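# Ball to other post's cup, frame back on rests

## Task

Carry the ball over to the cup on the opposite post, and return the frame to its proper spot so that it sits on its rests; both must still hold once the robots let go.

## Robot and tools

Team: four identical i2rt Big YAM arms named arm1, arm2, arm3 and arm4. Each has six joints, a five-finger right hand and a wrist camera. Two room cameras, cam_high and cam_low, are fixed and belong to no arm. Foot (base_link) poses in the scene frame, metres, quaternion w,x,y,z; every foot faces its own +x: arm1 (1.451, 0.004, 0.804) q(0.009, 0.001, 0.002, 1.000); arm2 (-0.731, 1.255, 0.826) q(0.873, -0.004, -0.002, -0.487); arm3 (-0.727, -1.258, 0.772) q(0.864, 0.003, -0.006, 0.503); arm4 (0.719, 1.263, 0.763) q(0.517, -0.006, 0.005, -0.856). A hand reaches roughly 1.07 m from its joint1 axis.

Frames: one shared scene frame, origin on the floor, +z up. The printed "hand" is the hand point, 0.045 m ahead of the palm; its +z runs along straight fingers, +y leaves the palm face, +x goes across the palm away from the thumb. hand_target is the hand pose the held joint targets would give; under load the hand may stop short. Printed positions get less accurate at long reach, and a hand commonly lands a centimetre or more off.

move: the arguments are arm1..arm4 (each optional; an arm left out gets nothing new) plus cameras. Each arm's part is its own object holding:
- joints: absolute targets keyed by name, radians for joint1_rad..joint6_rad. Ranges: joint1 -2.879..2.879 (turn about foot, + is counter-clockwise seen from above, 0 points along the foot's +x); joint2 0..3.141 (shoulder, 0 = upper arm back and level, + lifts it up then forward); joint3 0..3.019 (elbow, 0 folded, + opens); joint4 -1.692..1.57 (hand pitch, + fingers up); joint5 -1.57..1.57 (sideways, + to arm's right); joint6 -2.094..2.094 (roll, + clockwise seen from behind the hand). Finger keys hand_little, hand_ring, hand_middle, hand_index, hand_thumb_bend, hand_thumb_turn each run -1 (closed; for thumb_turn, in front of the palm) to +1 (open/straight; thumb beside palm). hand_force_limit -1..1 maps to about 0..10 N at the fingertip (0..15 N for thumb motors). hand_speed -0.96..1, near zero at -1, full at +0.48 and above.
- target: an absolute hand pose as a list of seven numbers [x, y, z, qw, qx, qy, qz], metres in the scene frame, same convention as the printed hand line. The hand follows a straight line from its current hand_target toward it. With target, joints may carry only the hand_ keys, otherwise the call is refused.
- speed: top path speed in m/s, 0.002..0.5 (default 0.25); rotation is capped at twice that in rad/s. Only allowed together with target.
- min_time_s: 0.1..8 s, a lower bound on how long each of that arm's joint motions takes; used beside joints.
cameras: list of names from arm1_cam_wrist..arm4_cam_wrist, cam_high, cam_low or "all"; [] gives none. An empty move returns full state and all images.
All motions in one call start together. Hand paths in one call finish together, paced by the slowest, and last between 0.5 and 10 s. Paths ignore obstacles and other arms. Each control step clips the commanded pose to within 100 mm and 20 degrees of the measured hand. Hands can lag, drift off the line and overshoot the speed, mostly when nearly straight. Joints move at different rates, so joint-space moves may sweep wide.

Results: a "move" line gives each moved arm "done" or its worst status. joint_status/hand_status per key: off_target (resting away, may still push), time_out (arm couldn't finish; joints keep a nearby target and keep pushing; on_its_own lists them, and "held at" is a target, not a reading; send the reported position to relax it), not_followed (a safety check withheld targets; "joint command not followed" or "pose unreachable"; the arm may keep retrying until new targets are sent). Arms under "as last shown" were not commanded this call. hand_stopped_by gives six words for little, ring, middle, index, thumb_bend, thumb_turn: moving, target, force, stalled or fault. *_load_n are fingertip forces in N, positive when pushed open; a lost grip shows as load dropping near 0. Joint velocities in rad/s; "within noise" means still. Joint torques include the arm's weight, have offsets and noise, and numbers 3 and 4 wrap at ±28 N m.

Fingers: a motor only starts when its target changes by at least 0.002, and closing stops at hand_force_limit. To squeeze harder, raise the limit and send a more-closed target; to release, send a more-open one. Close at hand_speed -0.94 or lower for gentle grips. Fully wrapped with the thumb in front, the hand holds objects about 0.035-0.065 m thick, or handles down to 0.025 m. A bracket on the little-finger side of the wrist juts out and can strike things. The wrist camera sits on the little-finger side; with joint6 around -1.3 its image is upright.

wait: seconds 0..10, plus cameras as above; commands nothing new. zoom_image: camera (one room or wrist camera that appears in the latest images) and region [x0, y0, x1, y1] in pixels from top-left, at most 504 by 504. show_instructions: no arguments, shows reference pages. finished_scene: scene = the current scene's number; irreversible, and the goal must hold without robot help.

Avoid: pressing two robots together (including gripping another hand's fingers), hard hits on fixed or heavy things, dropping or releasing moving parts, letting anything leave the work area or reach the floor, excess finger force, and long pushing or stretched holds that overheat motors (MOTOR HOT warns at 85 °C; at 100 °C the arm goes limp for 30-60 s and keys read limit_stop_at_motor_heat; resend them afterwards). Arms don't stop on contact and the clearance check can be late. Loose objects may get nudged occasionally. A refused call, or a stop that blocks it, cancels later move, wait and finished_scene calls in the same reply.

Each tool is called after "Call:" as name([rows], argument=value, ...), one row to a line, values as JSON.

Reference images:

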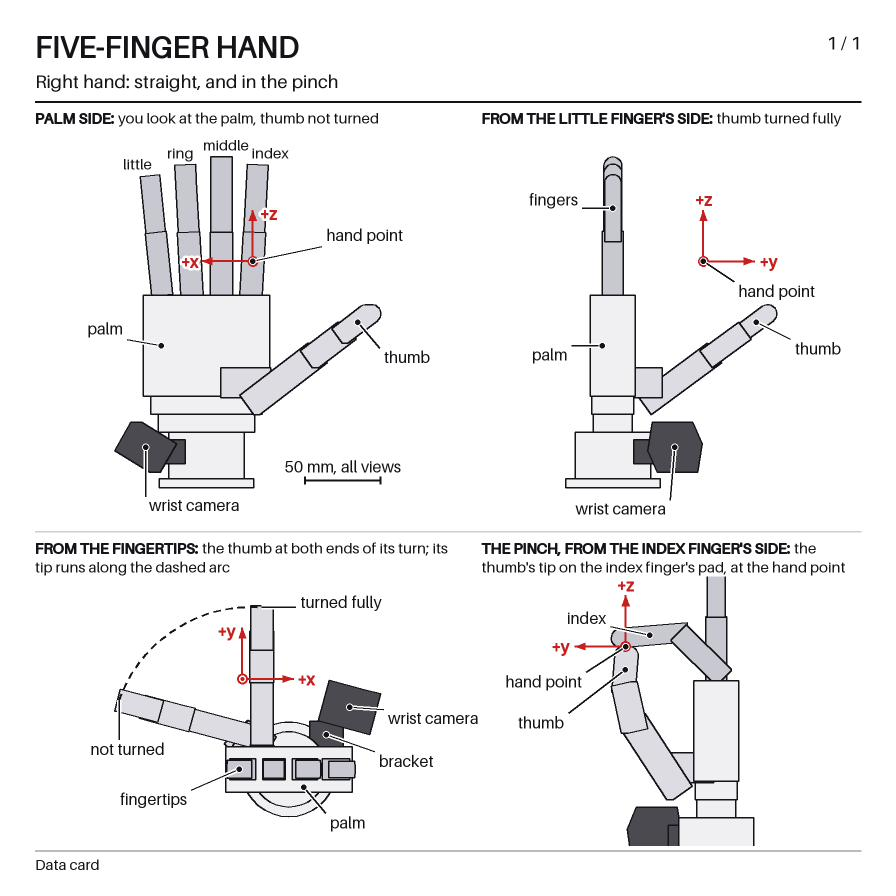

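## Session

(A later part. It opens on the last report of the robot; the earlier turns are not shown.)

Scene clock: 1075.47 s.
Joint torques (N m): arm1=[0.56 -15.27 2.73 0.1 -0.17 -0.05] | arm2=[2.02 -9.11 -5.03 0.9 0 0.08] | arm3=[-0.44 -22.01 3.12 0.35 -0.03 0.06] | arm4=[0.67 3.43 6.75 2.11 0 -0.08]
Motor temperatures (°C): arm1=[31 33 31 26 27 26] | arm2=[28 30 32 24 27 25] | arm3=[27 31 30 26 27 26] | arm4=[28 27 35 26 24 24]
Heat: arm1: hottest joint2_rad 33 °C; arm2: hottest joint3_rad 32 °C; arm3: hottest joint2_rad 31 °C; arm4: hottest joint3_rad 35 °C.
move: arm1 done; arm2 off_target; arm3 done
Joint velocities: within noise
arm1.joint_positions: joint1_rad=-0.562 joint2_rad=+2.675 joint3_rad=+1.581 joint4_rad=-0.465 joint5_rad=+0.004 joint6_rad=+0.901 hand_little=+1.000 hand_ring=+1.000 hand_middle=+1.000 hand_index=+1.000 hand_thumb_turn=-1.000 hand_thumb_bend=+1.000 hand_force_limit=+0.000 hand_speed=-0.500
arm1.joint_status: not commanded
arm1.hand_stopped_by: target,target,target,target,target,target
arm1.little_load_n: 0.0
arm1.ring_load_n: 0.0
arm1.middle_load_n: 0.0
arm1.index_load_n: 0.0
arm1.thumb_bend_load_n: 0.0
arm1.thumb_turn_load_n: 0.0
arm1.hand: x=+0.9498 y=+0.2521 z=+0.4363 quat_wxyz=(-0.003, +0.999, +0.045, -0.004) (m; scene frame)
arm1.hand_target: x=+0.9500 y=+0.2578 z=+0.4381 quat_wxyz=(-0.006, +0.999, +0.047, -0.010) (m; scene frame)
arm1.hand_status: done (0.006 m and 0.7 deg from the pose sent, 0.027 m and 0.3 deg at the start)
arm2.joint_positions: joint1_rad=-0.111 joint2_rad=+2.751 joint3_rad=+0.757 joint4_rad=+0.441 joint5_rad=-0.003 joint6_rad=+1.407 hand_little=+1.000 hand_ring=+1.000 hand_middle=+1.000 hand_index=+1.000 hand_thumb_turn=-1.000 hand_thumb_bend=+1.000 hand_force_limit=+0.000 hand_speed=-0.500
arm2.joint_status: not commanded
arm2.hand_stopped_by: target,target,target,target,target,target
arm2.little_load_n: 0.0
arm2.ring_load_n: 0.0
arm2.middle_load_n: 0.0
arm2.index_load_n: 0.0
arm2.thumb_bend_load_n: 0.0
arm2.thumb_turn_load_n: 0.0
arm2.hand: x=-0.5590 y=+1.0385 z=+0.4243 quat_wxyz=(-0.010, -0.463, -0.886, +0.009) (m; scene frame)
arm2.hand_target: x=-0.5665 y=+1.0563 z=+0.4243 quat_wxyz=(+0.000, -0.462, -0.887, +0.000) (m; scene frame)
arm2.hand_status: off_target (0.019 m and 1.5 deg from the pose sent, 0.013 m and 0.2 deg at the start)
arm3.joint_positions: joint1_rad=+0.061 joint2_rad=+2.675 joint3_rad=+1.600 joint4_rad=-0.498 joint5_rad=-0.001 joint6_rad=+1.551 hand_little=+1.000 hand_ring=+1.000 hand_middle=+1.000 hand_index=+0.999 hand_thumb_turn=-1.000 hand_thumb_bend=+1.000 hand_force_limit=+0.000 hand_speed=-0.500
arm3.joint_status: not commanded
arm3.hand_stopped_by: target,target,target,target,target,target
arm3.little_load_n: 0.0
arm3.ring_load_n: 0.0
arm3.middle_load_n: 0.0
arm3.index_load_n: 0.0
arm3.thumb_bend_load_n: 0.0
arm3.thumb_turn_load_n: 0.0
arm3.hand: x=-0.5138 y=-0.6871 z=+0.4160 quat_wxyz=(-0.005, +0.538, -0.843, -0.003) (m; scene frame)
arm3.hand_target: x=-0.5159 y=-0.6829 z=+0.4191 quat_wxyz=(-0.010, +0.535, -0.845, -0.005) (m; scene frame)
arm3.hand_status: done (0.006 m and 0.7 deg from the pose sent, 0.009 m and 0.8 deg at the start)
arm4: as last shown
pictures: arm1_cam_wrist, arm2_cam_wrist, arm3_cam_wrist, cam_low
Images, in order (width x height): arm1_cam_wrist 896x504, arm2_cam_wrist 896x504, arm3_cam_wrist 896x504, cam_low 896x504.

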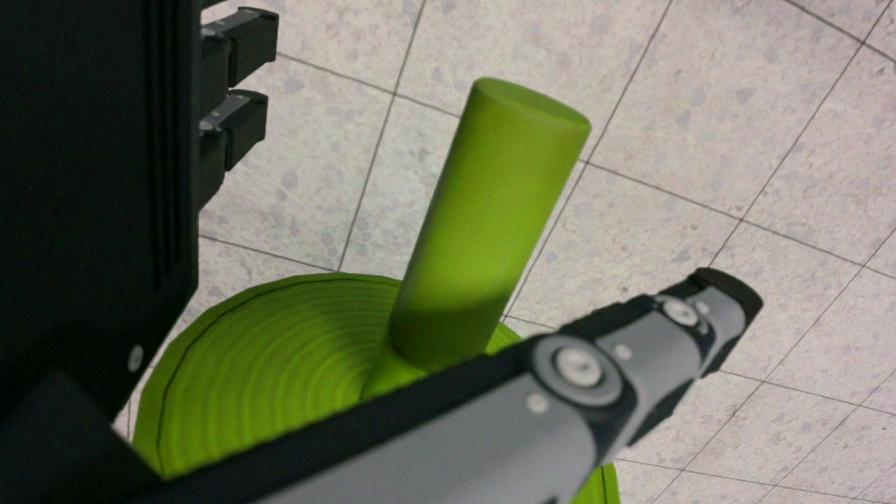

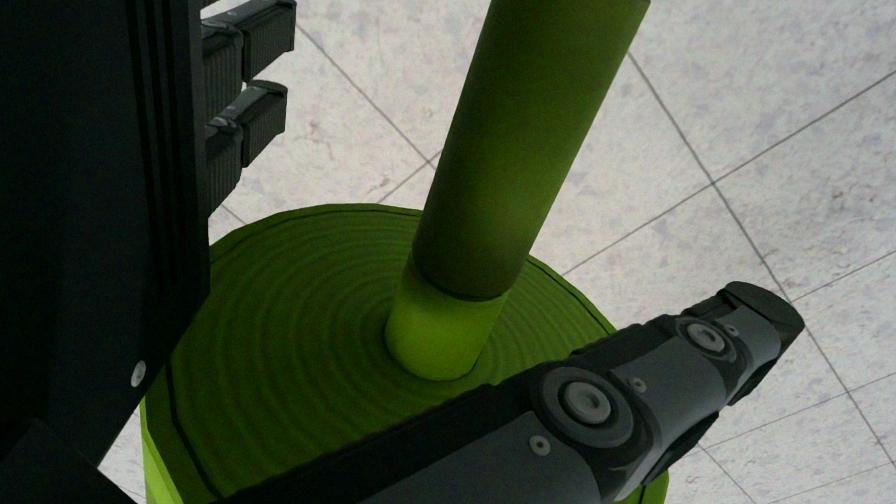

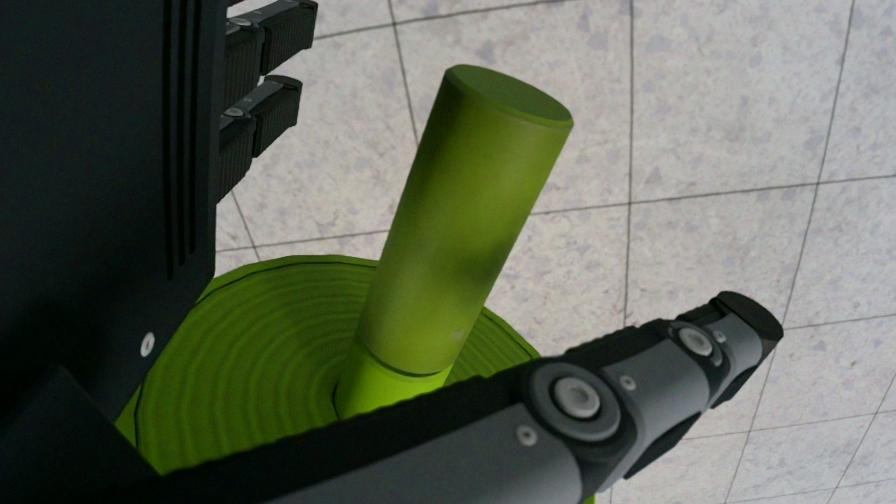

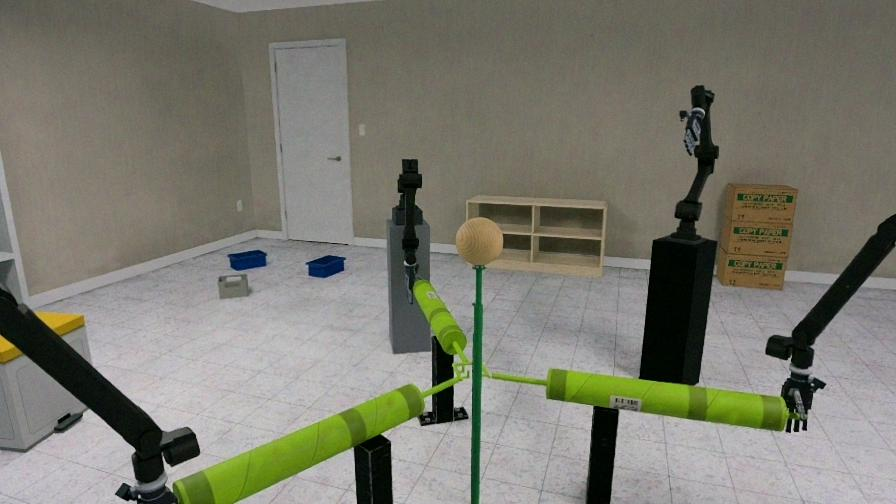

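Call:
move(arm1={"target": [0.952, 0.228, 0.444, -0.006, 0.9988, 0.047, -0.010], "speed": 0.06}, arm2={"target": [-0.5546, 1.0654, 0.426, 0, 0.4617, 0.8870, 0], "speed": 0.06}, arm3={"target": [-0.527, -0.678, 0.428, 0.010, -0.535, 0.8448, 0.005], "speed": 0.06}, cameras=["arm1_cam_wrist", "arm2_cam_wrist", "arm3_cam_wrist", "cam_low"])

Scene clock: 1104.67 s.
Joint torques (N m): arm1=[1.55 -16.73 2.1 0.01 -0.14 0.24] | arm2=[2.78 -9.76 -5.24 0.7 -0.03 0.08] | arm3=[0.5 -23 3.15 0.09 -0.01 0.12] | arm4=[0.67 3.49 6.72 2.14 -0.01 -0.08]
Motor temperatures (°C): arm1=[31 33 31 26 27 26] | arm2=[28 30 33 24 27 25] | arm3=[27 32 30 26 27 26] | arm4=[28 27 35 26 24 24]
Heat: arm1: hottest joint2_rad 33 °C; arm2: hottest joint3_rad 33 °C; arm3: hottest joint2_rad 32 °C; arm4: hottest joint3_rad 35 °C.
move: arm1 off_target; arm2 off_target; arm3 done
Joint velocities: within noise
arm1.joint_positions: joint1_rad=-0.534 joint2_rad=+2.669 joint3_rad=+1.507 joint4_rad=-0.424 joint5_rad=+0.003 joint6_rad=+0.917 hand_little=+1.000 hand_ring=+1.000 hand_middle=+1.000 hand_index=+1.000 hand_thumb_turn=-1.000 hand_thumb_bend=+1.000 hand_force_limit=+0.000 hand_speed=-0.500
arm1.joint_status: not commanded
arm1.hand_stopped_by: target,target,target,target,target,target
arm1.little_load_n: 0.0
arm1.ring_load_n: 0.0
arm1.middle_load_n: 0.0
arm1.index_load_n: 0.0
arm1.thumb_bend_load_n: 0.0
arm1.thumb_turn_load_n: 0.0
arm1.hand: x=+0.9684 y=+0.2215 z=+0.4276 quat_wxyz=(+0.005, +0.999, +0.051, +0.006) (m; scene frame)
arm1.hand_target: x=+0.9521 y=+0.2278 z=+0.4440 quat_wxyz=(-0.006, +0.999, +0.047, -0.010) (m; scene frame)
arm1.hand_status: off_target (0.024 m and 2.3 deg from the pose sent, 0.025 m and 0.7 deg at the start)
arm2.joint_positions: joint1_rad=-0.056 joint2_rad=+2.751 joint3_rad=+0.749 joint4_rad=+0.449 joint5_rad=-0.003 joint6_rad=+1.461 hand_little=+1.000 hand_ring=+1.000 hand_middle=+1.000 hand_index=+1.000 hand_thumb_turn=-1.000 hand_thumb_bend=+1.000 hand_force_limit=+0.000 hand_speed=-0.500
arm2.joint_status: not commanded
arm2.hand_stopped_by: target,target,target,target,target,target
arm2.little_load_n: 0.0
arm2.ring_load_n: 0.0
arm2.middle_load_n: 0.0
arm2.index_load_n: 0.0
arm2.thumb_bend_load_n: 0.0
arm2.thumb_turn_load_n: 0.0
arm2.hand: x=-0.5482 y=+1.0466 z=+0.4254 quat_wxyz=(-0.011, -0.463, -0.886, +0.008) (m; scene frame)
arm2.hand_target: x=-0.5548 y=+1.0651 z=+0.4262 quat_wxyz=(+0.000, -0.462, -0.887, +0.000) (m; scene frame)
arm2.hand_status: off_target (0.020 m and 1.6 deg from the pose sent, 0.027 m and 1.5 deg at the start)
arm3.joint_positions: joint1_rad=+0.080 joint2_rad=+2.661 joint3_rad=+1.588 joint4_rad=-0.498 joint5_rad=-0.001 joint6_rad=+1.570 hand_little=+1.000 hand_ring=+1.000 hand_middle=+1.000 hand_index=+0.999 hand_thumb_turn=-1.000 hand_thumb_bend=+1.000 hand_force_limit=+0.000 hand_speed=-0.500
arm3.joint_status: not commanded
arm3.hand_stopped_by: target,target,target,target,target,target
arm3.little_load_n: 0.0
arm3.ring_load_n: 0.0
arm3.middle_load_n: 0.0
arm3.index_load_n: 0.0
arm3.thumb_bend_load_n: 0.0
arm3.thumb_turn_load_n: 0.0
arm3.hand: x=-0.5237 y=-0.6831 z=+0.4215 quat_wxyz=(-0.005, +0.537, -0.843, -0.003) (m; scene frame)
arm3.hand_target: x=-0.5270 y=-0.6780 z=+0.4279 quat_wxyz=(-0.010, +0.535, -0.845, -0.005) (m; scene frame)
arm3.hand_status: done (0.009 m and 0.6 deg from the pose sent, 0.020 m and 0.7 deg at the start)
arm4: as last shown
arm4.little_load_n: 0.5
arm4.index_load_n: -0.5
pictures: arm1_cam_wrist, arm2_cam_wrist, arm3_cam_wrist, cam_low
Images, in order (width x height): arm1_cam_wrist 896x504, arm2_cam_wrist 896x504, arm3_cam_wrist 896x504, cam_low 896x504.

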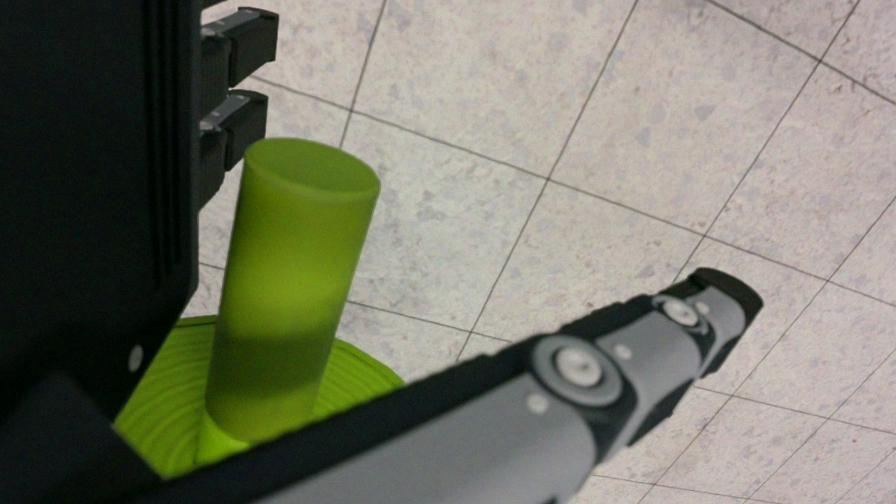

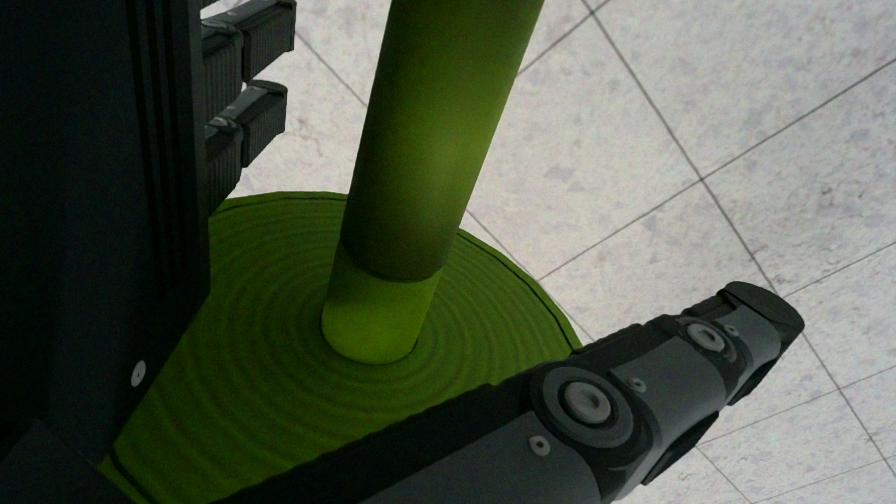

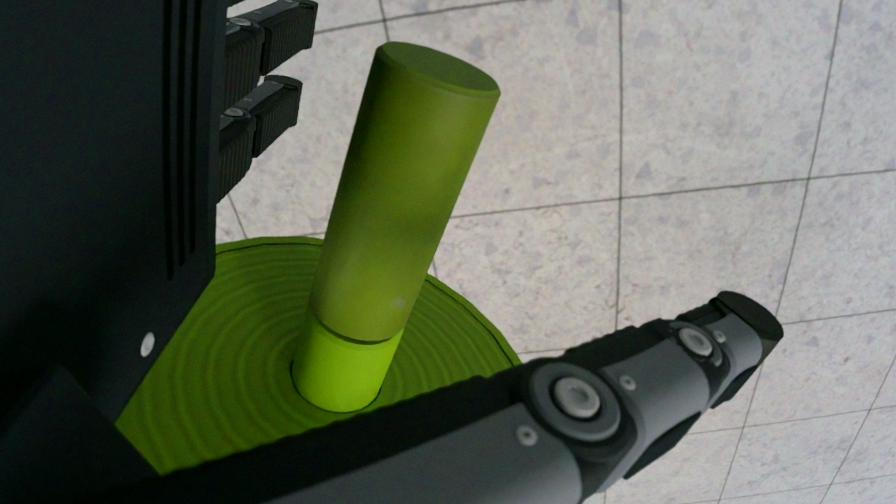

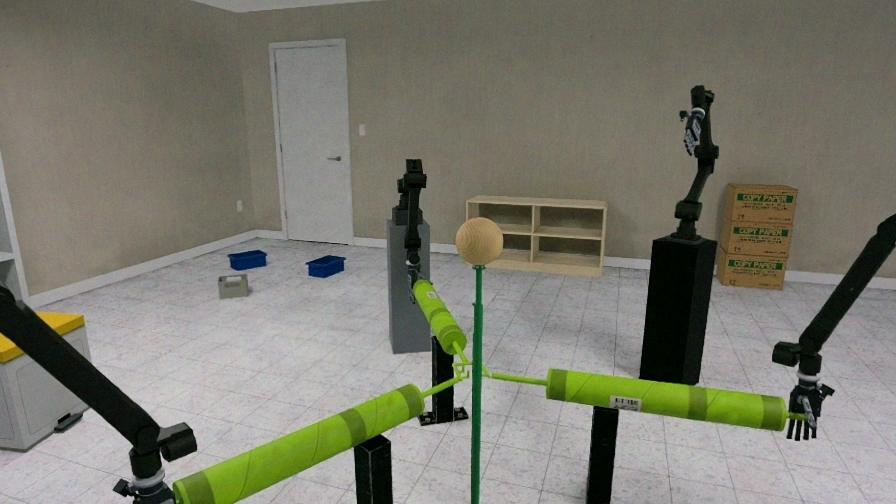

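Call:
move(arm1={"target": [0.937, 0.2275, 0.450, -0.006, 0.9988, 0.047, -0.010], "speed": 0.06}, arm2={"target": [-0.5622, 1.0740, 0.427, 0, 0.4617, 0.8870, 0], "speed": 0.06}, cameras=["arm1_cam_wrist", "arm2_cam_wrist", "arm3_cam_wrist"])

Scene clock: 1117.90 s.
Joint torques (N m): arm1=[1.9 -16.79 4.46 -0.62 -0.11 0.23] | arm2=[1.9 -8.64 -5.57 0.9 -0.04 -0.01] | arm3=[0.56 -21.83 3.08 0.2 -0.01 0.08] | arm4=[0.67 3.37 6.72 2.15 0 -0.09]
Motor temperatures (°C): arm1=[31 33 31 26 27 26] | arm2=[28 30 33 24 27 25] | arm3=[27 32 30 26 27 26] | arm4=[28 27 35 26 24 24]
Heat: arm1: hottest joint2_rad 33 °C; arm2: hottest joint3_rad 33 °C; arm3: hottest joint2_rad 32 °C; arm4: hottest joint3_rad 35 °C.
move: arm1 off_target; arm2 off_target
Joint velocities: within noise
arm1.joint_positions: joint1_rad=-0.523 joint2_rad=+2.669 joint3_rad=+1.515 joint4_rad=-0.440 joint5_rad=+0.003 joint6_rad=+0.932 hand_little=+1.000 hand_ring=+1.000 hand_middle=+1.000 hand_index=+1.000 hand_thumb_turn=-1.000 hand_thumb_bend=+1.000 hand_force_limit=+0.000 hand_speed=-0.500
arm1.joint_status: not commanded
arm1.hand_stopped_by: target,target,target,target,target,target
arm1.little_load_n: 0.0
arm1.ring_load_n: 0.0
arm1.middle_load_n: 0.0
arm1.index_load_n: 0.0
arm1.thumb_bend_load_n: 0.0
arm1.thumb_turn_load_n: 0.0
arm1.hand: x=+0.9644 y=+0.2169 z=+0.4292 quat_wxyz=(+0.007, +0.999, +0.049, +0.010) (m; scene frame)
arm1.hand_target: x=+0.9375 y=+0.2270 z=+0.4502 quat_wxyz=(-0.006, +0.999, +0.047, -0.010) (m; scene frame)
arm1.hand_status: off_target (0.036 m and 2.7 deg from the pose sent, 0.039 m and 2.3 deg at the start)
arm2.joint_positions: joint1_rad=-0.056 joint2_rad=+2.759 joint3_rad=+0.727 joint4_rad=+0.485 joint5_rad=-0.003 joint6_rad=+1.461 hand_little=+1.000 hand_ring=+1.000 hand_middle=+1.000 hand_index=+1.000 hand_thumb_turn=-1.000 hand_thumb_bend=+1.000 hand_force_limit=+0.000 hand_speed=-0.500
arm2.joint_status: not commanded
arm2.hand_stopped_by: target,target,target,target,target,target
arm2.little_load_n: 0.0
arm2.ring_load_n: 0.0
arm2.middle_load_n: 0.0
arm2.index_load_n: 0.5
arm2.thumb_bend_load_n: 0.0
arm2.thumb_turn_load_n: 0.0
arm2.hand: x=-0.5522 y=+1.0540 z=+0.4274 quat_wxyz=(-0.013, -0.463, -0.886, +0.010) (m; scene frame)
arm2.hand_target: x=-0.5621 y=+1.0738 z=+0.4274 quat_wxyz=(+0.000, -0.462, -0.887, +0.000) (m; scene frame)
arm2.hand_status: off_target (0.022 m and 1.9 deg from the pose sent, 0.031 m and 1.6 deg at the start)
arm3, arm4: as last shown
arm3.thumb_bend_load_n: -0.5
arm4.little_load_n: 0.0
arm4.index_load_n: 0.0
pictures: arm1_cam_wrist, arm2_cam_wrist, arm3_cam_wrist
Images, in order (width x height): arm1_cam_wrist 896x504, arm2_cam_wrist 896x504, arm3_cam_wrist 896x504.

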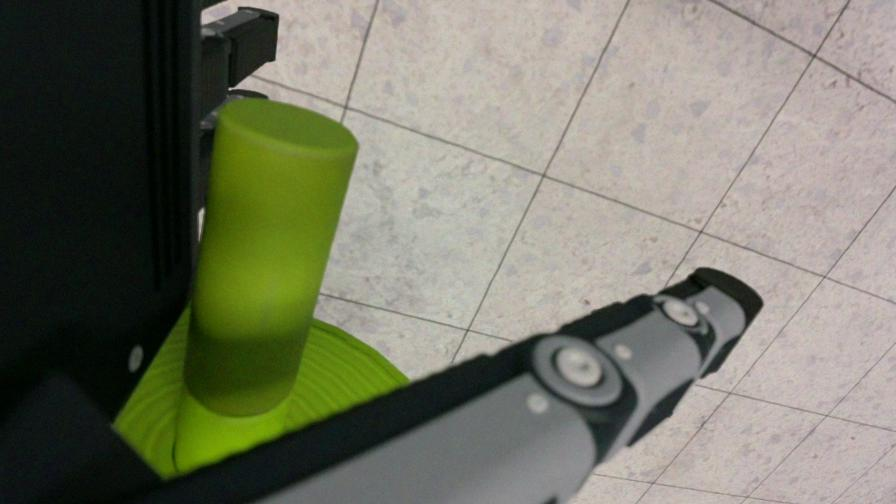

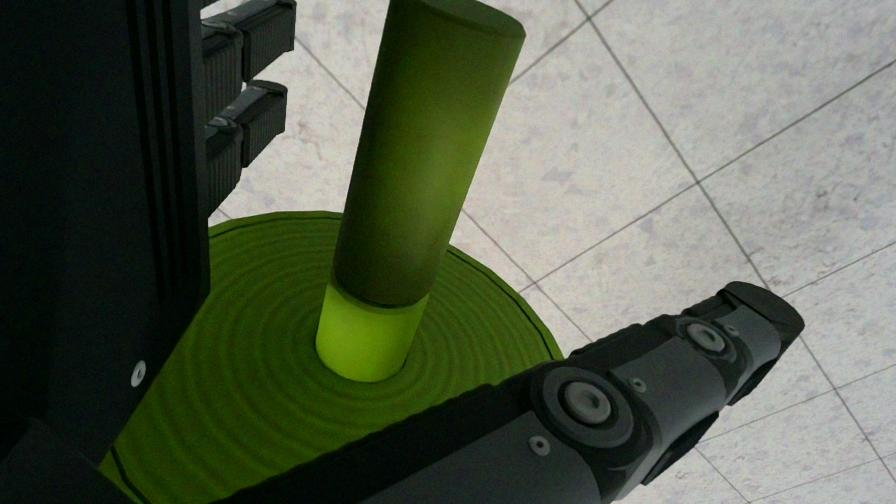

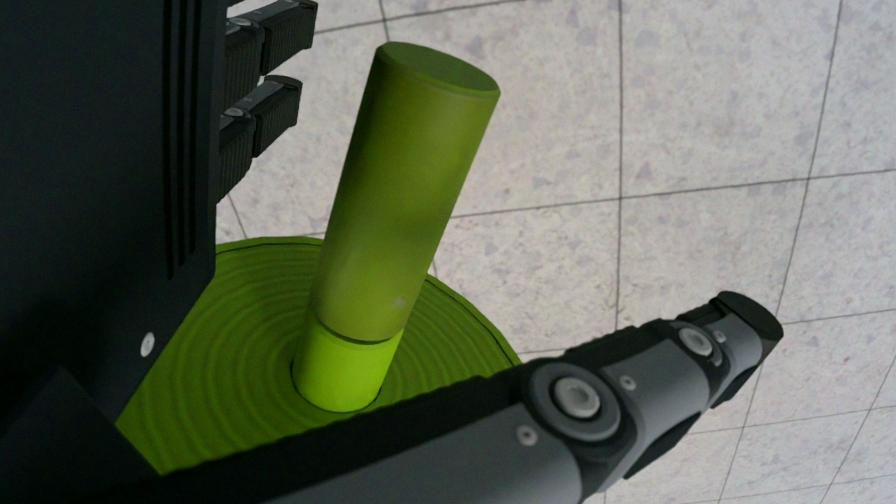

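Call:
move(arm1={"target": [0.925, 0.228, 0.460, -0.012, 0.9988, 0.046, -0.018], "speed": 0.06}, arm2={"joints": {"hand_index": 0, "hand_middle": 0, "hand_ring": 0, "hand_little": 0, "hand_speed": -0.6}}, arm3={"joints": {"hand_index": 0, "hand_middle": 0, "hand_ring": 0, "hand_little": 0, "hand_speed": -0.6}}, cameras=["arm1_cam_wrist", "arm2_cam_wrist", "arm3_cam_wrist"])

Scene clock: 1132.10 s.
Joint torques (N m): arm1=[1.85 -16.79 4.67 -0.65 -0.04 0.23] | arm2=[1.26 -8.53 -5.6 0.73 -0.05 -0.03] | arm3=[-0.32 -22.18 3.07 0.25 -0.07 0.1] | arm4=[0.67 3.49 6.74 2.13 0 -0.08]
Motor temperatures (°C): arm1=[31 35 31 26 27 26] | arm2=[28 30 33 24 27 25] | arm3=[27 33 29 26 27 26] | arm4=[28 27 35 26 24 24]
Heat: arm1: hottest joint2_rad 35 °C; arm2: hottest joint3_rad 33 °C; arm3: hottest joint2_rad 33 °C; arm4: hottest joint3_rad 35 °C.
move: arm1 off_target; arm2 done; arm3 done
Joint velocities: within noise
arm1.joint_positions: joint1_rad=-0.512 joint2_rad=+2.650 joint3_rad=+1.519 joint4_rad=-0.440 joint5_rad=+0.003 joint6_rad=+0.945 hand_little=+1.000 hand_ring=+1.000 hand_middle=+1.000 hand_index=+1.000 hand_thumb_turn=-1.000 hand_thumb_bend=+1.000 hand_force_limit=+0.000 hand_speed=-0.500
arm1.joint_status: not commanded
arm1.hand_stopped_by: target,target,target,target,target,target
arm1.little_load_n: 0.0
arm1.ring_load_n: -0.5
arm1.middle_load_n: 0.0
arm1.index_load_n: 0.0
arm1.thumb_bend_load_n: 0.0
arm1.thumb_turn_load_n: 0.0
arm1.hand: x=+0.9513 y=+0.2182 z=+0.4393 quat_wxyz=(+0.001, +0.999, +0.048, +0.000) (m; scene frame)
arm1.hand_target: x=+0.9256 y=+0.2275 z=+0.4602 quat_wxyz=(-0.012, +0.999, +0.046, -0.018) (m; scene frame)
arm1.hand_status: off_target (0.035 m and 2.5 deg from the pose sent, 0.051 m and 3.8 deg at the start)
arm2.joint_positions: joint1_rad=-0.056 joint2_rad=+2.759 joint3_rad=+0.727 joint4_rad=+0.485 joint5_rad=-0.003 joint6_rad=+1.461 hand_little=+0.000 hand_ring=+0.000 hand_middle=+0.000 hand_index=+0.000 hand_thumb_turn=-1.000 hand_thumb_bend=+1.000 hand_force_limit=+0.000 hand_speed=-0.600
arm2.joint_status: all done
arm2.hand_stopped_by: target,target,target,target,target,target
arm2.little_load_n: 0.0
arm2.ring_load_n: 0.0
arm2.middle_load_n: 0.5
arm2.index_load_n: 0.0
arm2.thumb_bend_load_n: 0.0
arm2.thumb_turn_load_n: 0.0
arm2.hand: x=-0.5522 y=+1.0540 z=+0.4274 quat_wxyz=(-0.013, -0.463, -0.886, +0.010) (m; scene frame)
arm2.hand_target: x=-0.5622 y=+1.0738 z=+0.4273 quat_wxyz=(+0.000, -0.462, -0.887, +0.000) (m; scene frame)
arm2.hand_status: not commanded
arm3.joint_positions: joint1_rad=+0.080 joint2_rad=+2.661 joint3_rad=+1.588 joint4_rad=-0.498 joint5_rad=-0.001 joint6_rad=+1.571 hand_little=+0.000 hand_ring=+0.000 hand_middle=+0.000 hand_index=+0.000 hand_thumb_turn=-1.000 hand_thumb_bend=+1.000 hand_force_limit=+0.000 hand_speed=-0.600
arm3.joint_status: all done
arm3.hand_stopped_by: target,target,target,target,target,target
arm3.little_load_n: 0.0
arm3.ring_load_n: 0.0
arm3.middle_load_n: 0.0
arm3.index_load_n: 0.0
arm3.thumb_bend_load_n: 0.0
arm3.thumb_turn_load_n: 0.0
arm3.hand: x=-0.5237 y=-0.6831 z=+0.4215 quat_wxyz=(-0.005, +0.537, -0.844, -0.003) (m; scene frame)
arm3.hand_target: x=-0.5270 y=-0.6780 z=+0.4279 quat_wxyz=(-0.010, +0.535, -0.845, -0.005) (m; scene frame)
arm3.hand_status: not commanded
arm4: as last shown
pictures: arm1_cam_wrist, arm2_cam_wrist, arm3_cam_wrist
Images, in order (width x height): arm1_cam_wrist 896x504, arm2_cam_wrist 896x504, arm3_cam_wrist 896x504.

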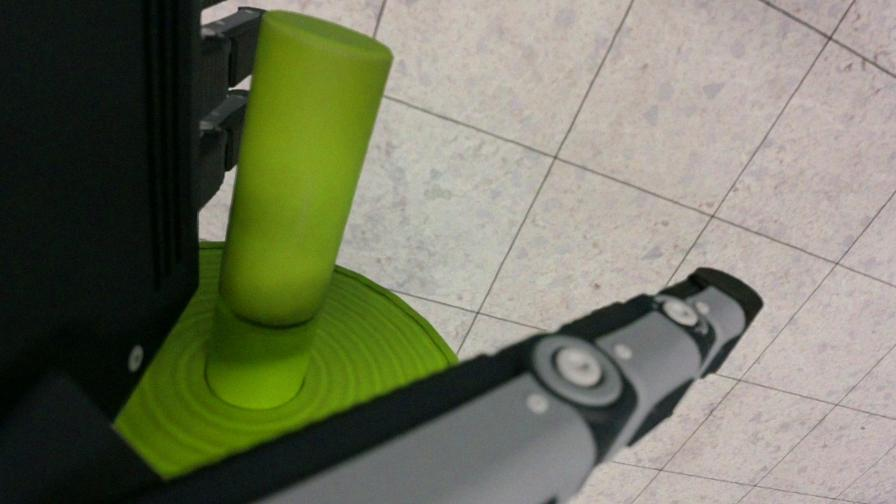

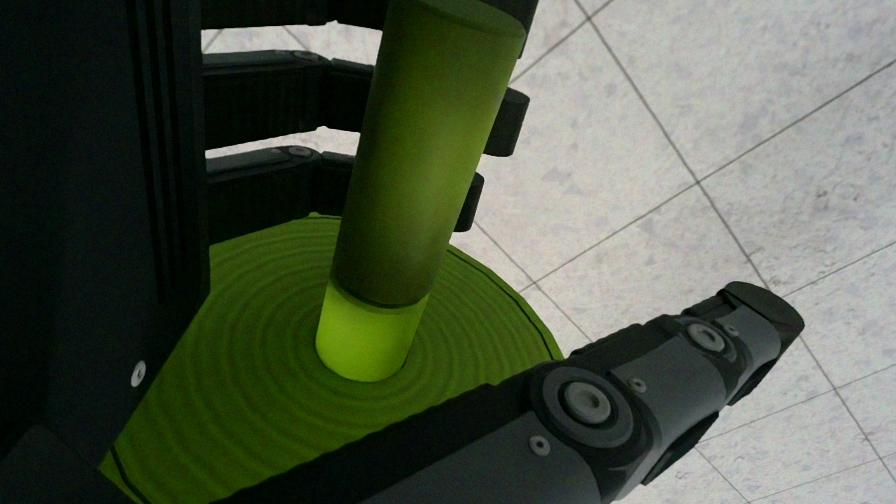

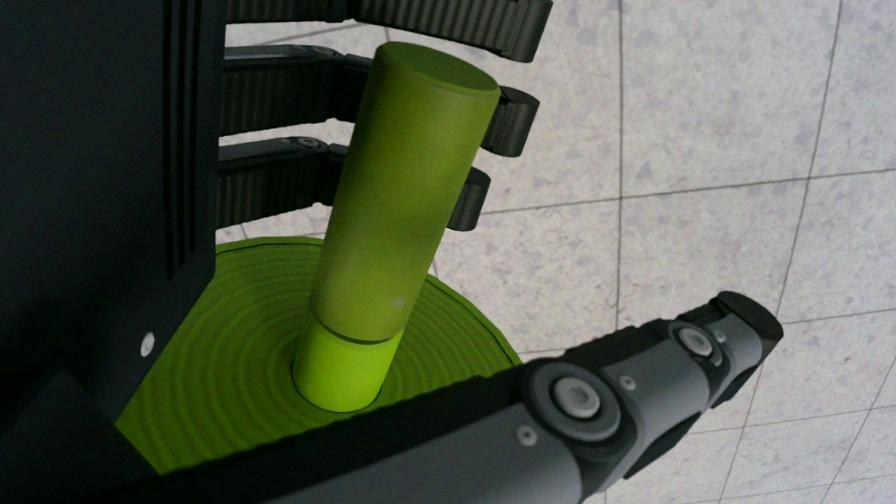

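Call:
move(arm1={"joints": {"hand_index": 0, "hand_middle": 0, "hand_ring": 0, "hand_little": 0, "hand_speed": -0.6}}, arm2={"joints": {"hand_index": -0.4, "hand_middle": -0.4, "hand_ring": -0.4, "hand_little": -0.4, "hand_speed": -0.85, "hand_force_limit": -0.4}}, arm3={"joints": {"hand_index": -0.4, "hand_middle": -0.4, "hand_ring": -0.4, "hand_little": -0.4, "hand_speed": -0.85, "hand_force_limit": -0.4}}, cameras=["arm1_cam_wrist", "arm2_cam_wrist", "arm3_cam_wrist"])

Scene clock: 1138.17 s.
Joint torques (N m): arm1=[1.85 -16.79 4.67 -0.62 -0.06 0.22] | arm2=[2.08 -9.11 -5.55 0.57 -0.01 -0.06] | arm3=[-0.21 -22.24 3.21 0.2 -0.05 0.1] | arm4=[0.79 3.43 6.76 2.13 0 -0.08]
Motor temperatures (°C): arm1=[31 35 31 26 27 26] | arm2=[28 30 33 24 27 25] | arm3=[27 33 29 26 27 26] | arm4=[28 27 35 26 24 24]
Heat: arm1: hottest joint2_rad 35 °C; arm2: hottest joint3_rad 33 °C; arm3: hottest joint2_rad 33 °C; arm4: hottest joint3_rad 35 °C.
move: arm1 done; arm2 done; arm3 done
Joint velocities: within noise
arm1.joint_positions: joint1_rad=-0.512 joint2_rad=+2.650 joint3_rad=+1.519 joint4_rad=-0.442 joint5_rad=+0.003 joint6_rad=+0.946 hand_little=+0.000 hand_ring=+0.000 hand_middle=+0.000 hand_index=+0.000 hand_thumb_turn=-1.000 hand_thumb_bend=+1.000 hand_force_limit=+0.000 hand_speed=-0.600
arm1.joint_status: all done
arm1.hand_stopped_by: target,target,target,target,target,target
arm1.little_load_n: 0.0
arm1.ring_load_n: 0.0
arm1.middle_load_n: 0.0
arm1.index_load_n: 0.0
arm1.thumb_bend_load_n: 0.0
arm1.thumb_turn_load_n: 0.0
arm1.hand: x=+0.9517 y=+0.2179 z=+0.4393 quat_wxyz=(+0.001, +0.999, +0.048, +0.001) (m; scene frame)
arm1.hand_target: x=+0.9256 y=+0.2275 z=+0.4602 quat_wxyz=(-0.012, +0.999, +0.046, -0.018) (m; scene frame)
arm1.hand_status: not commanded
arm2.joint_positions: joint1_rad=-0.056 joint2_rad=+2.761 joint3_rad=+0.727 joint4_rad=+0.488 joint5_rad=-0.003 joint6_rad=+1.461 hand_little=-0.400 hand_ring=-0.400 hand_middle=-0.400 hand_index=-0.399 hand_thumb_turn=-1.000 hand_thumb_bend=+1.000 hand_force_limit=-0.400 hand_speed=-0.850
arm2.joint_status: all done
arm2.hand_stopped_by: target,target,target,target,target,target
arm2.little_load_n: 0.0
arm2.ring_load_n: 0.0
arm2.middle_load_n: 0.0
arm2.index_load_n: 2.0
arm2.thumb_bend_load_n: 0.0
arm2.thumb_turn_load_n: 0.0
arm2.hand: x=-0.5524 y=+1.0544 z=+0.4269 quat_wxyz=(-0.013, -0.463, -0.886, +0.010) (m; scene frame)
arm2.hand_target: x=-0.5621 y=+1.0737 z=+0.4274 quat_wxyz=(+0.000, -0.462, -0.887, +0.000) (m; scene frame)
arm2.hand_status: not commanded
arm3.joint_positions: joint1_rad=+0.080 joint2_rad=+2.661 joint3_rad=+1.588 joint4_rad=-0.498 joint5_rad=-0.001 joint6_rad=+1.571 hand_little=-0.400 hand_ring=-0.400 hand_middle=-0.400 hand_index=-0.400 hand_thumb_turn=-1.000 hand_thumb_bend=+1.000 hand_force_limit=-0.400 hand_speed=-0.850
arm3.joint_status: all done
arm3.hand_stopped_by: target,target,target,target,target,target
arm3.little_load_n: 0.0
arm3.ring_load_n: 0.0
arm3.middle_load_n: 0.0
arm3.index_load_n: 0.5
arm3.thumb_bend_load_n: 0.0
arm3.thumb_turn_load_n: -0.5
arm3.hand: x=-0.5237 y=-0.6831 z=+0.4215 quat_wxyz=(-0.005, +0.537, -0.844, -0.003) (m; scene frame)
arm3.hand_target: x=-0.5270 y=-0.6780 z=+0.4279 quat_wxyz=(-0.010, +0.535, -0.845, -0.005) (m; scene frame)
arm3.hand_status: not commanded
arm4: as last shown
pictures: arm1_cam_wrist, arm2_cam_wrist, arm3_cam_wrist
Images, in order (width x height): arm1_cam_wrist 896x504, arm2_cam_wrist 896x504, arm3_cam_wrist 896x504.

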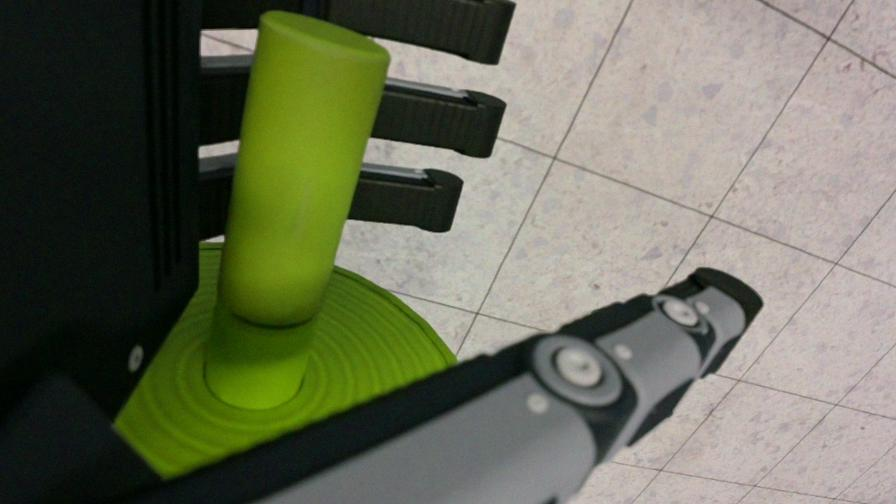

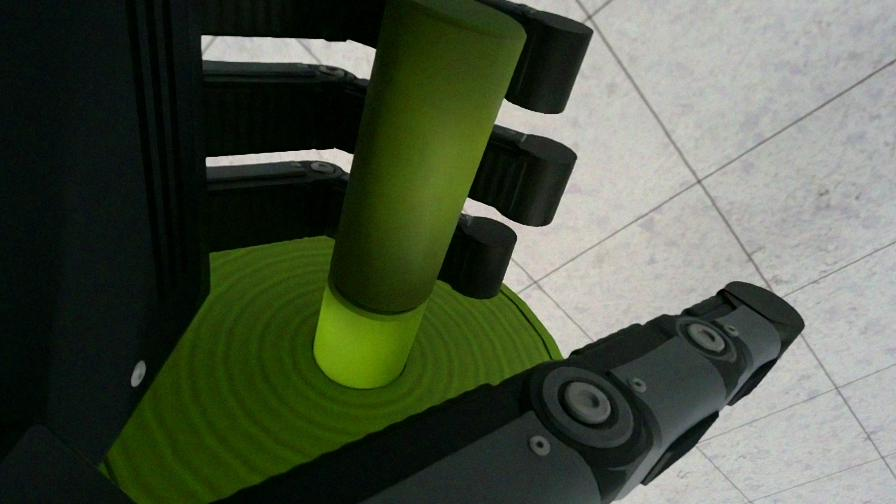

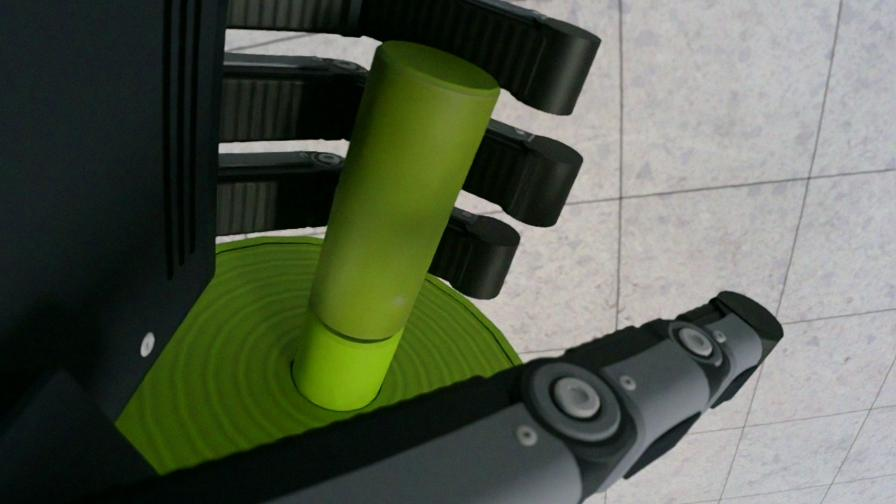

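Call:
move(arm1={"joints": {"hand_index": -0.98, "hand_middle": -0.98, "hand_ring": -0.6, "hand_little": -0.4, "hand_speed": -0.9, "hand_force_limit": -0.3}}, arm2={"joints": {"hand_index": -0.98, "hand_middle": -0.98, "hand_ring": -0.98, "hand_speed": -0.9, "hand_force_limit": -0.3}}, arm3={"joints": {"hand_index": -0.98, "hand_middle": -0.98, "hand_ring": -0.98, "hand_speed": -0.9, "hand_force_limit": -0.3}}, cameras=["arm1_cam_wrist", "arm2_cam_wrist", "arm3_cam_wrist"])

Scene clock: 1149.23 s.
Joint torques (N m): arm1=[1.85 -16.67 4.55 -0.58 -0.36 0.02] | arm2=[1.67 -8.59 -5.42 0.38 -0.05 -0.14] | arm3=[-0.09 -21.95 4.03 0.03 -0.14 -0.07] | arm4=[0.67 3.43 6.74 2.13 -0.01 -0.08]
Motor temperatures (°C): arm1=[31 35 31 26 27 26] | arm2=[28 30 33 24 27 25] | arm3=[27 33 29 26 27 26] | arm4=[28 27 35 26 24 24]
Heat: arm1: hottest joint2_rad 35 °C; arm2: hottest joint3_rad 33 °C; arm3: hottest joint2_rad 33 °C; arm4: hottest joint3_rad 35 °C.
move: arm1 off_target; arm2 done; arm3 off_target
Joint velocities: within noise
arm1.joint_positions: joint1_rad=-0.512 joint2_rad=+2.647 joint3_rad=+1.521 joint4_rad=-0.442 joint5_rad=+0.011 joint6_rad=+0.964 hand_little=-0.400 hand_ring=-0.600 hand_middle=-0.920 hand_index=-0.979 hand_thumb_turn=-1.000 hand_thumb_bend=+1.000 hand_force_limit=-0.300 hand_speed=-0.900
arm1.joint_status: hand_middle off_target (ended at -0.920, target -0.980); the others done
arm1.hand_stopped_by: target,target,force,target,target,target
arm1.little_load_n: 0.0
arm1.ring_load_n: 0.0
arm1.middle_load_n: 0.5
arm1.index_load_n: 1.5
arm1.thumb_bend_load_n: 0.0
arm1.thumb_turn_load_n: 0.0
arm1.hand: x=+0.9490 y=+0.2210 z=+0.4407 quat_wxyz=(-0.003, +0.999, +0.039, +0.001) (m; scene frame)
arm1.hand_target: x=+0.9255 y=+0.2276 z=+0.4603 quat_wxyz=(-0.012, +0.999, +0.046, -0.018) (m; scene frame)
arm1.hand_status: not commanded
arm2.joint_positions: joint1_rad=-0.056 joint2_rad=+2.764 joint3_rad=+0.727 joint4_rad=+0.494 joint5_rad=-0.003 joint6_rad=+1.470 hand_little=-0.400 hand_ring=-0.976 hand_middle=-0.980 hand_index=-0.980 hand_thumb_turn=-1.000 hand_thumb_bend=+1.000 hand_force_limit=-0.300 hand_speed=-0.900
arm2.joint_status: all done
arm2.hand_stopped_by: target,force,target,target,target,target
arm2.little_load_n: 0.0
arm2.ring_load_n: 2.5
arm2.middle_load_n: 1.0
arm2.index_load_n: 0.0
arm2.thumb_bend_load_n: 0.0
arm2.thumb_turn_load_n: 0.0
arm2.hand: x=-0.5523 y=+1.0538 z=+0.4265 quat_wxyz=(-0.015, -0.467, -0.884, +0.011) (m; scene frame)
arm2.hand_target: x=-0.5621 y=+1.0737 z=+0.4274 quat_wxyz=(+0.000, -0.462, -0.887, +0.000) (m; scene frame)
arm2.hand_status: not commanded
arm3.joint_positions: joint1_rad=+0.081 joint2_rad=+2.661 joint3_rad=+1.576 joint4_rad=-0.498 joint5_rad=+0.003 joint6_rad=+1.584 hand_little=-0.400 hand_ring=-0.911 hand_middle=-0.966 hand_index=-0.980 hand_thumb_turn=-1.000 hand_thumb_bend=+1.000 hand_force_limit=-0.300 hand_speed=-0.900
arm3.joint_status: hand_ring off_target (ended at -0.911, target -0.980); the others done
arm3.hand_stopped_by: target,force,force,target,target,target
arm3.little_load_n: 0.0
arm3.ring_load_n: 0.5
arm3.middle_load_n: 3.0
arm3.index_load_n: 0.0
arm3.thumb_bend_load_n: 0.0
arm3.thumb_turn_load_n: 0.0
arm3.hand: x=-0.5258 y=-0.6888 z=+0.4188 quat_wxyz=(-0.002, +0.532, -0.847, +0.001) (m; scene frame)
arm3.hand_target: x=-0.5270 y=-0.6780 z=+0.4279 quat_wxyz=(-0.010, +0.535, -0.845, -0.005) (m; scene frame)
arm3.hand_status: not commanded
arm4.joint_positions: joint1_rad=+0.171 joint2_rad=+0.544 joint3_rad=+1.325 joint4_rad=-1.530 joint5_rad=-0.053 joint6_rad=-1.311 hand_little=+1.000 hand_ring=+1.000 hand_middle=+1.000 hand_index=+1.000 hand_thumb_turn=+1.000 hand_thumb_bend=+1.000 hand_force_limit=+0.000 hand_speed=-0.800
arm4.joint_status: not commanded
arm4.hand_stopped_by: target,target,target,target,target,target
arm4.little_load_n: 0.0
arm4.ring_load_n: 0.0
arm4.middle_load_n: 0.0
arm4.index_load_n: 0.0
arm4.thumb_bend_load_n: 0.0
arm4.thumb_turn_load_n: 0.0
arm4.hand: x=+0.6352 y=+1.1107 z=+1.2002 quat_wxyz=(+0.279, +0.451, -0.798, +0.288) (m; scene frame)
arm4.hand_target: x=+0.6352 y=+1.1102 z=+1.2103 quat_wxyz=(+0.287, +0.449, -0.793, +0.296) (m; scene frame)
arm4.hand_status: not commanded
pictures: arm1_cam_wrist, arm2_cam_wrist, arm3_cam_wrist
Images, in order (width x height): arm1_cam_wrist 896x504, arm2_cam_wrist 896x504, arm3_cam_wrist 896x504.

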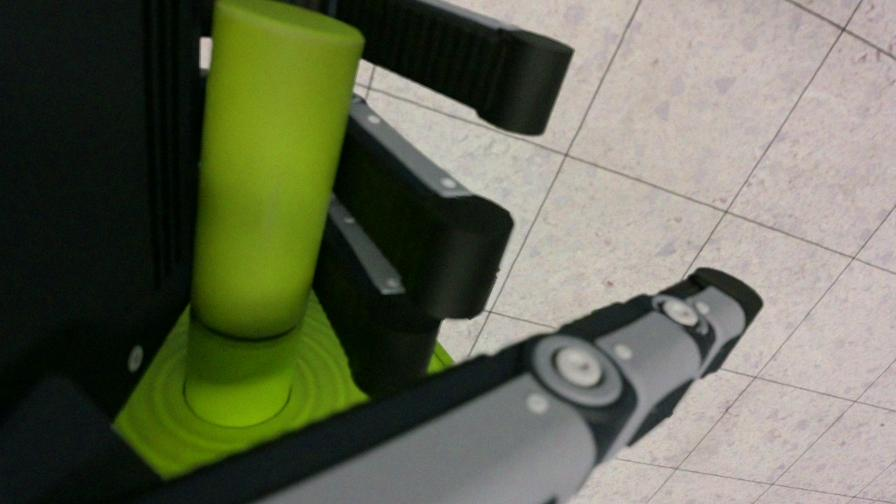

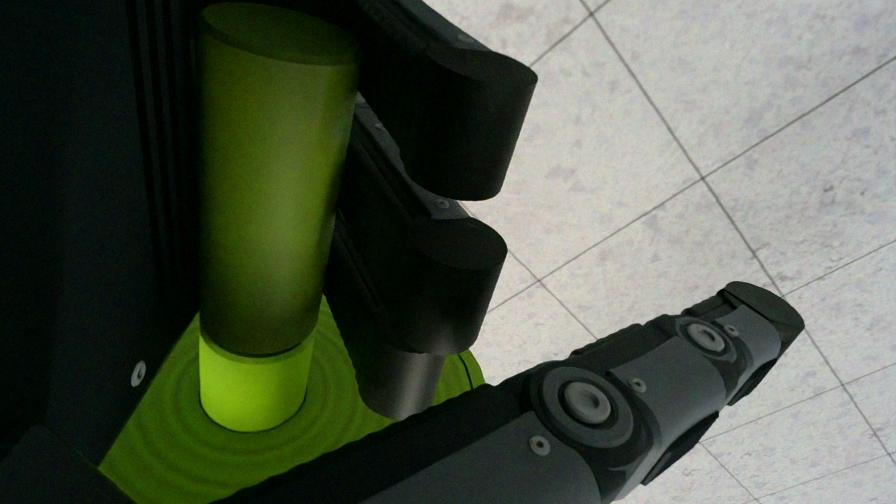

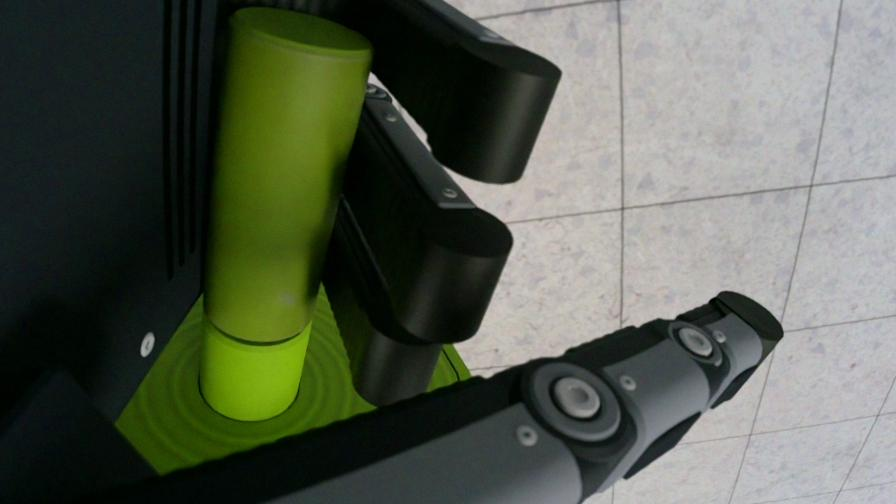

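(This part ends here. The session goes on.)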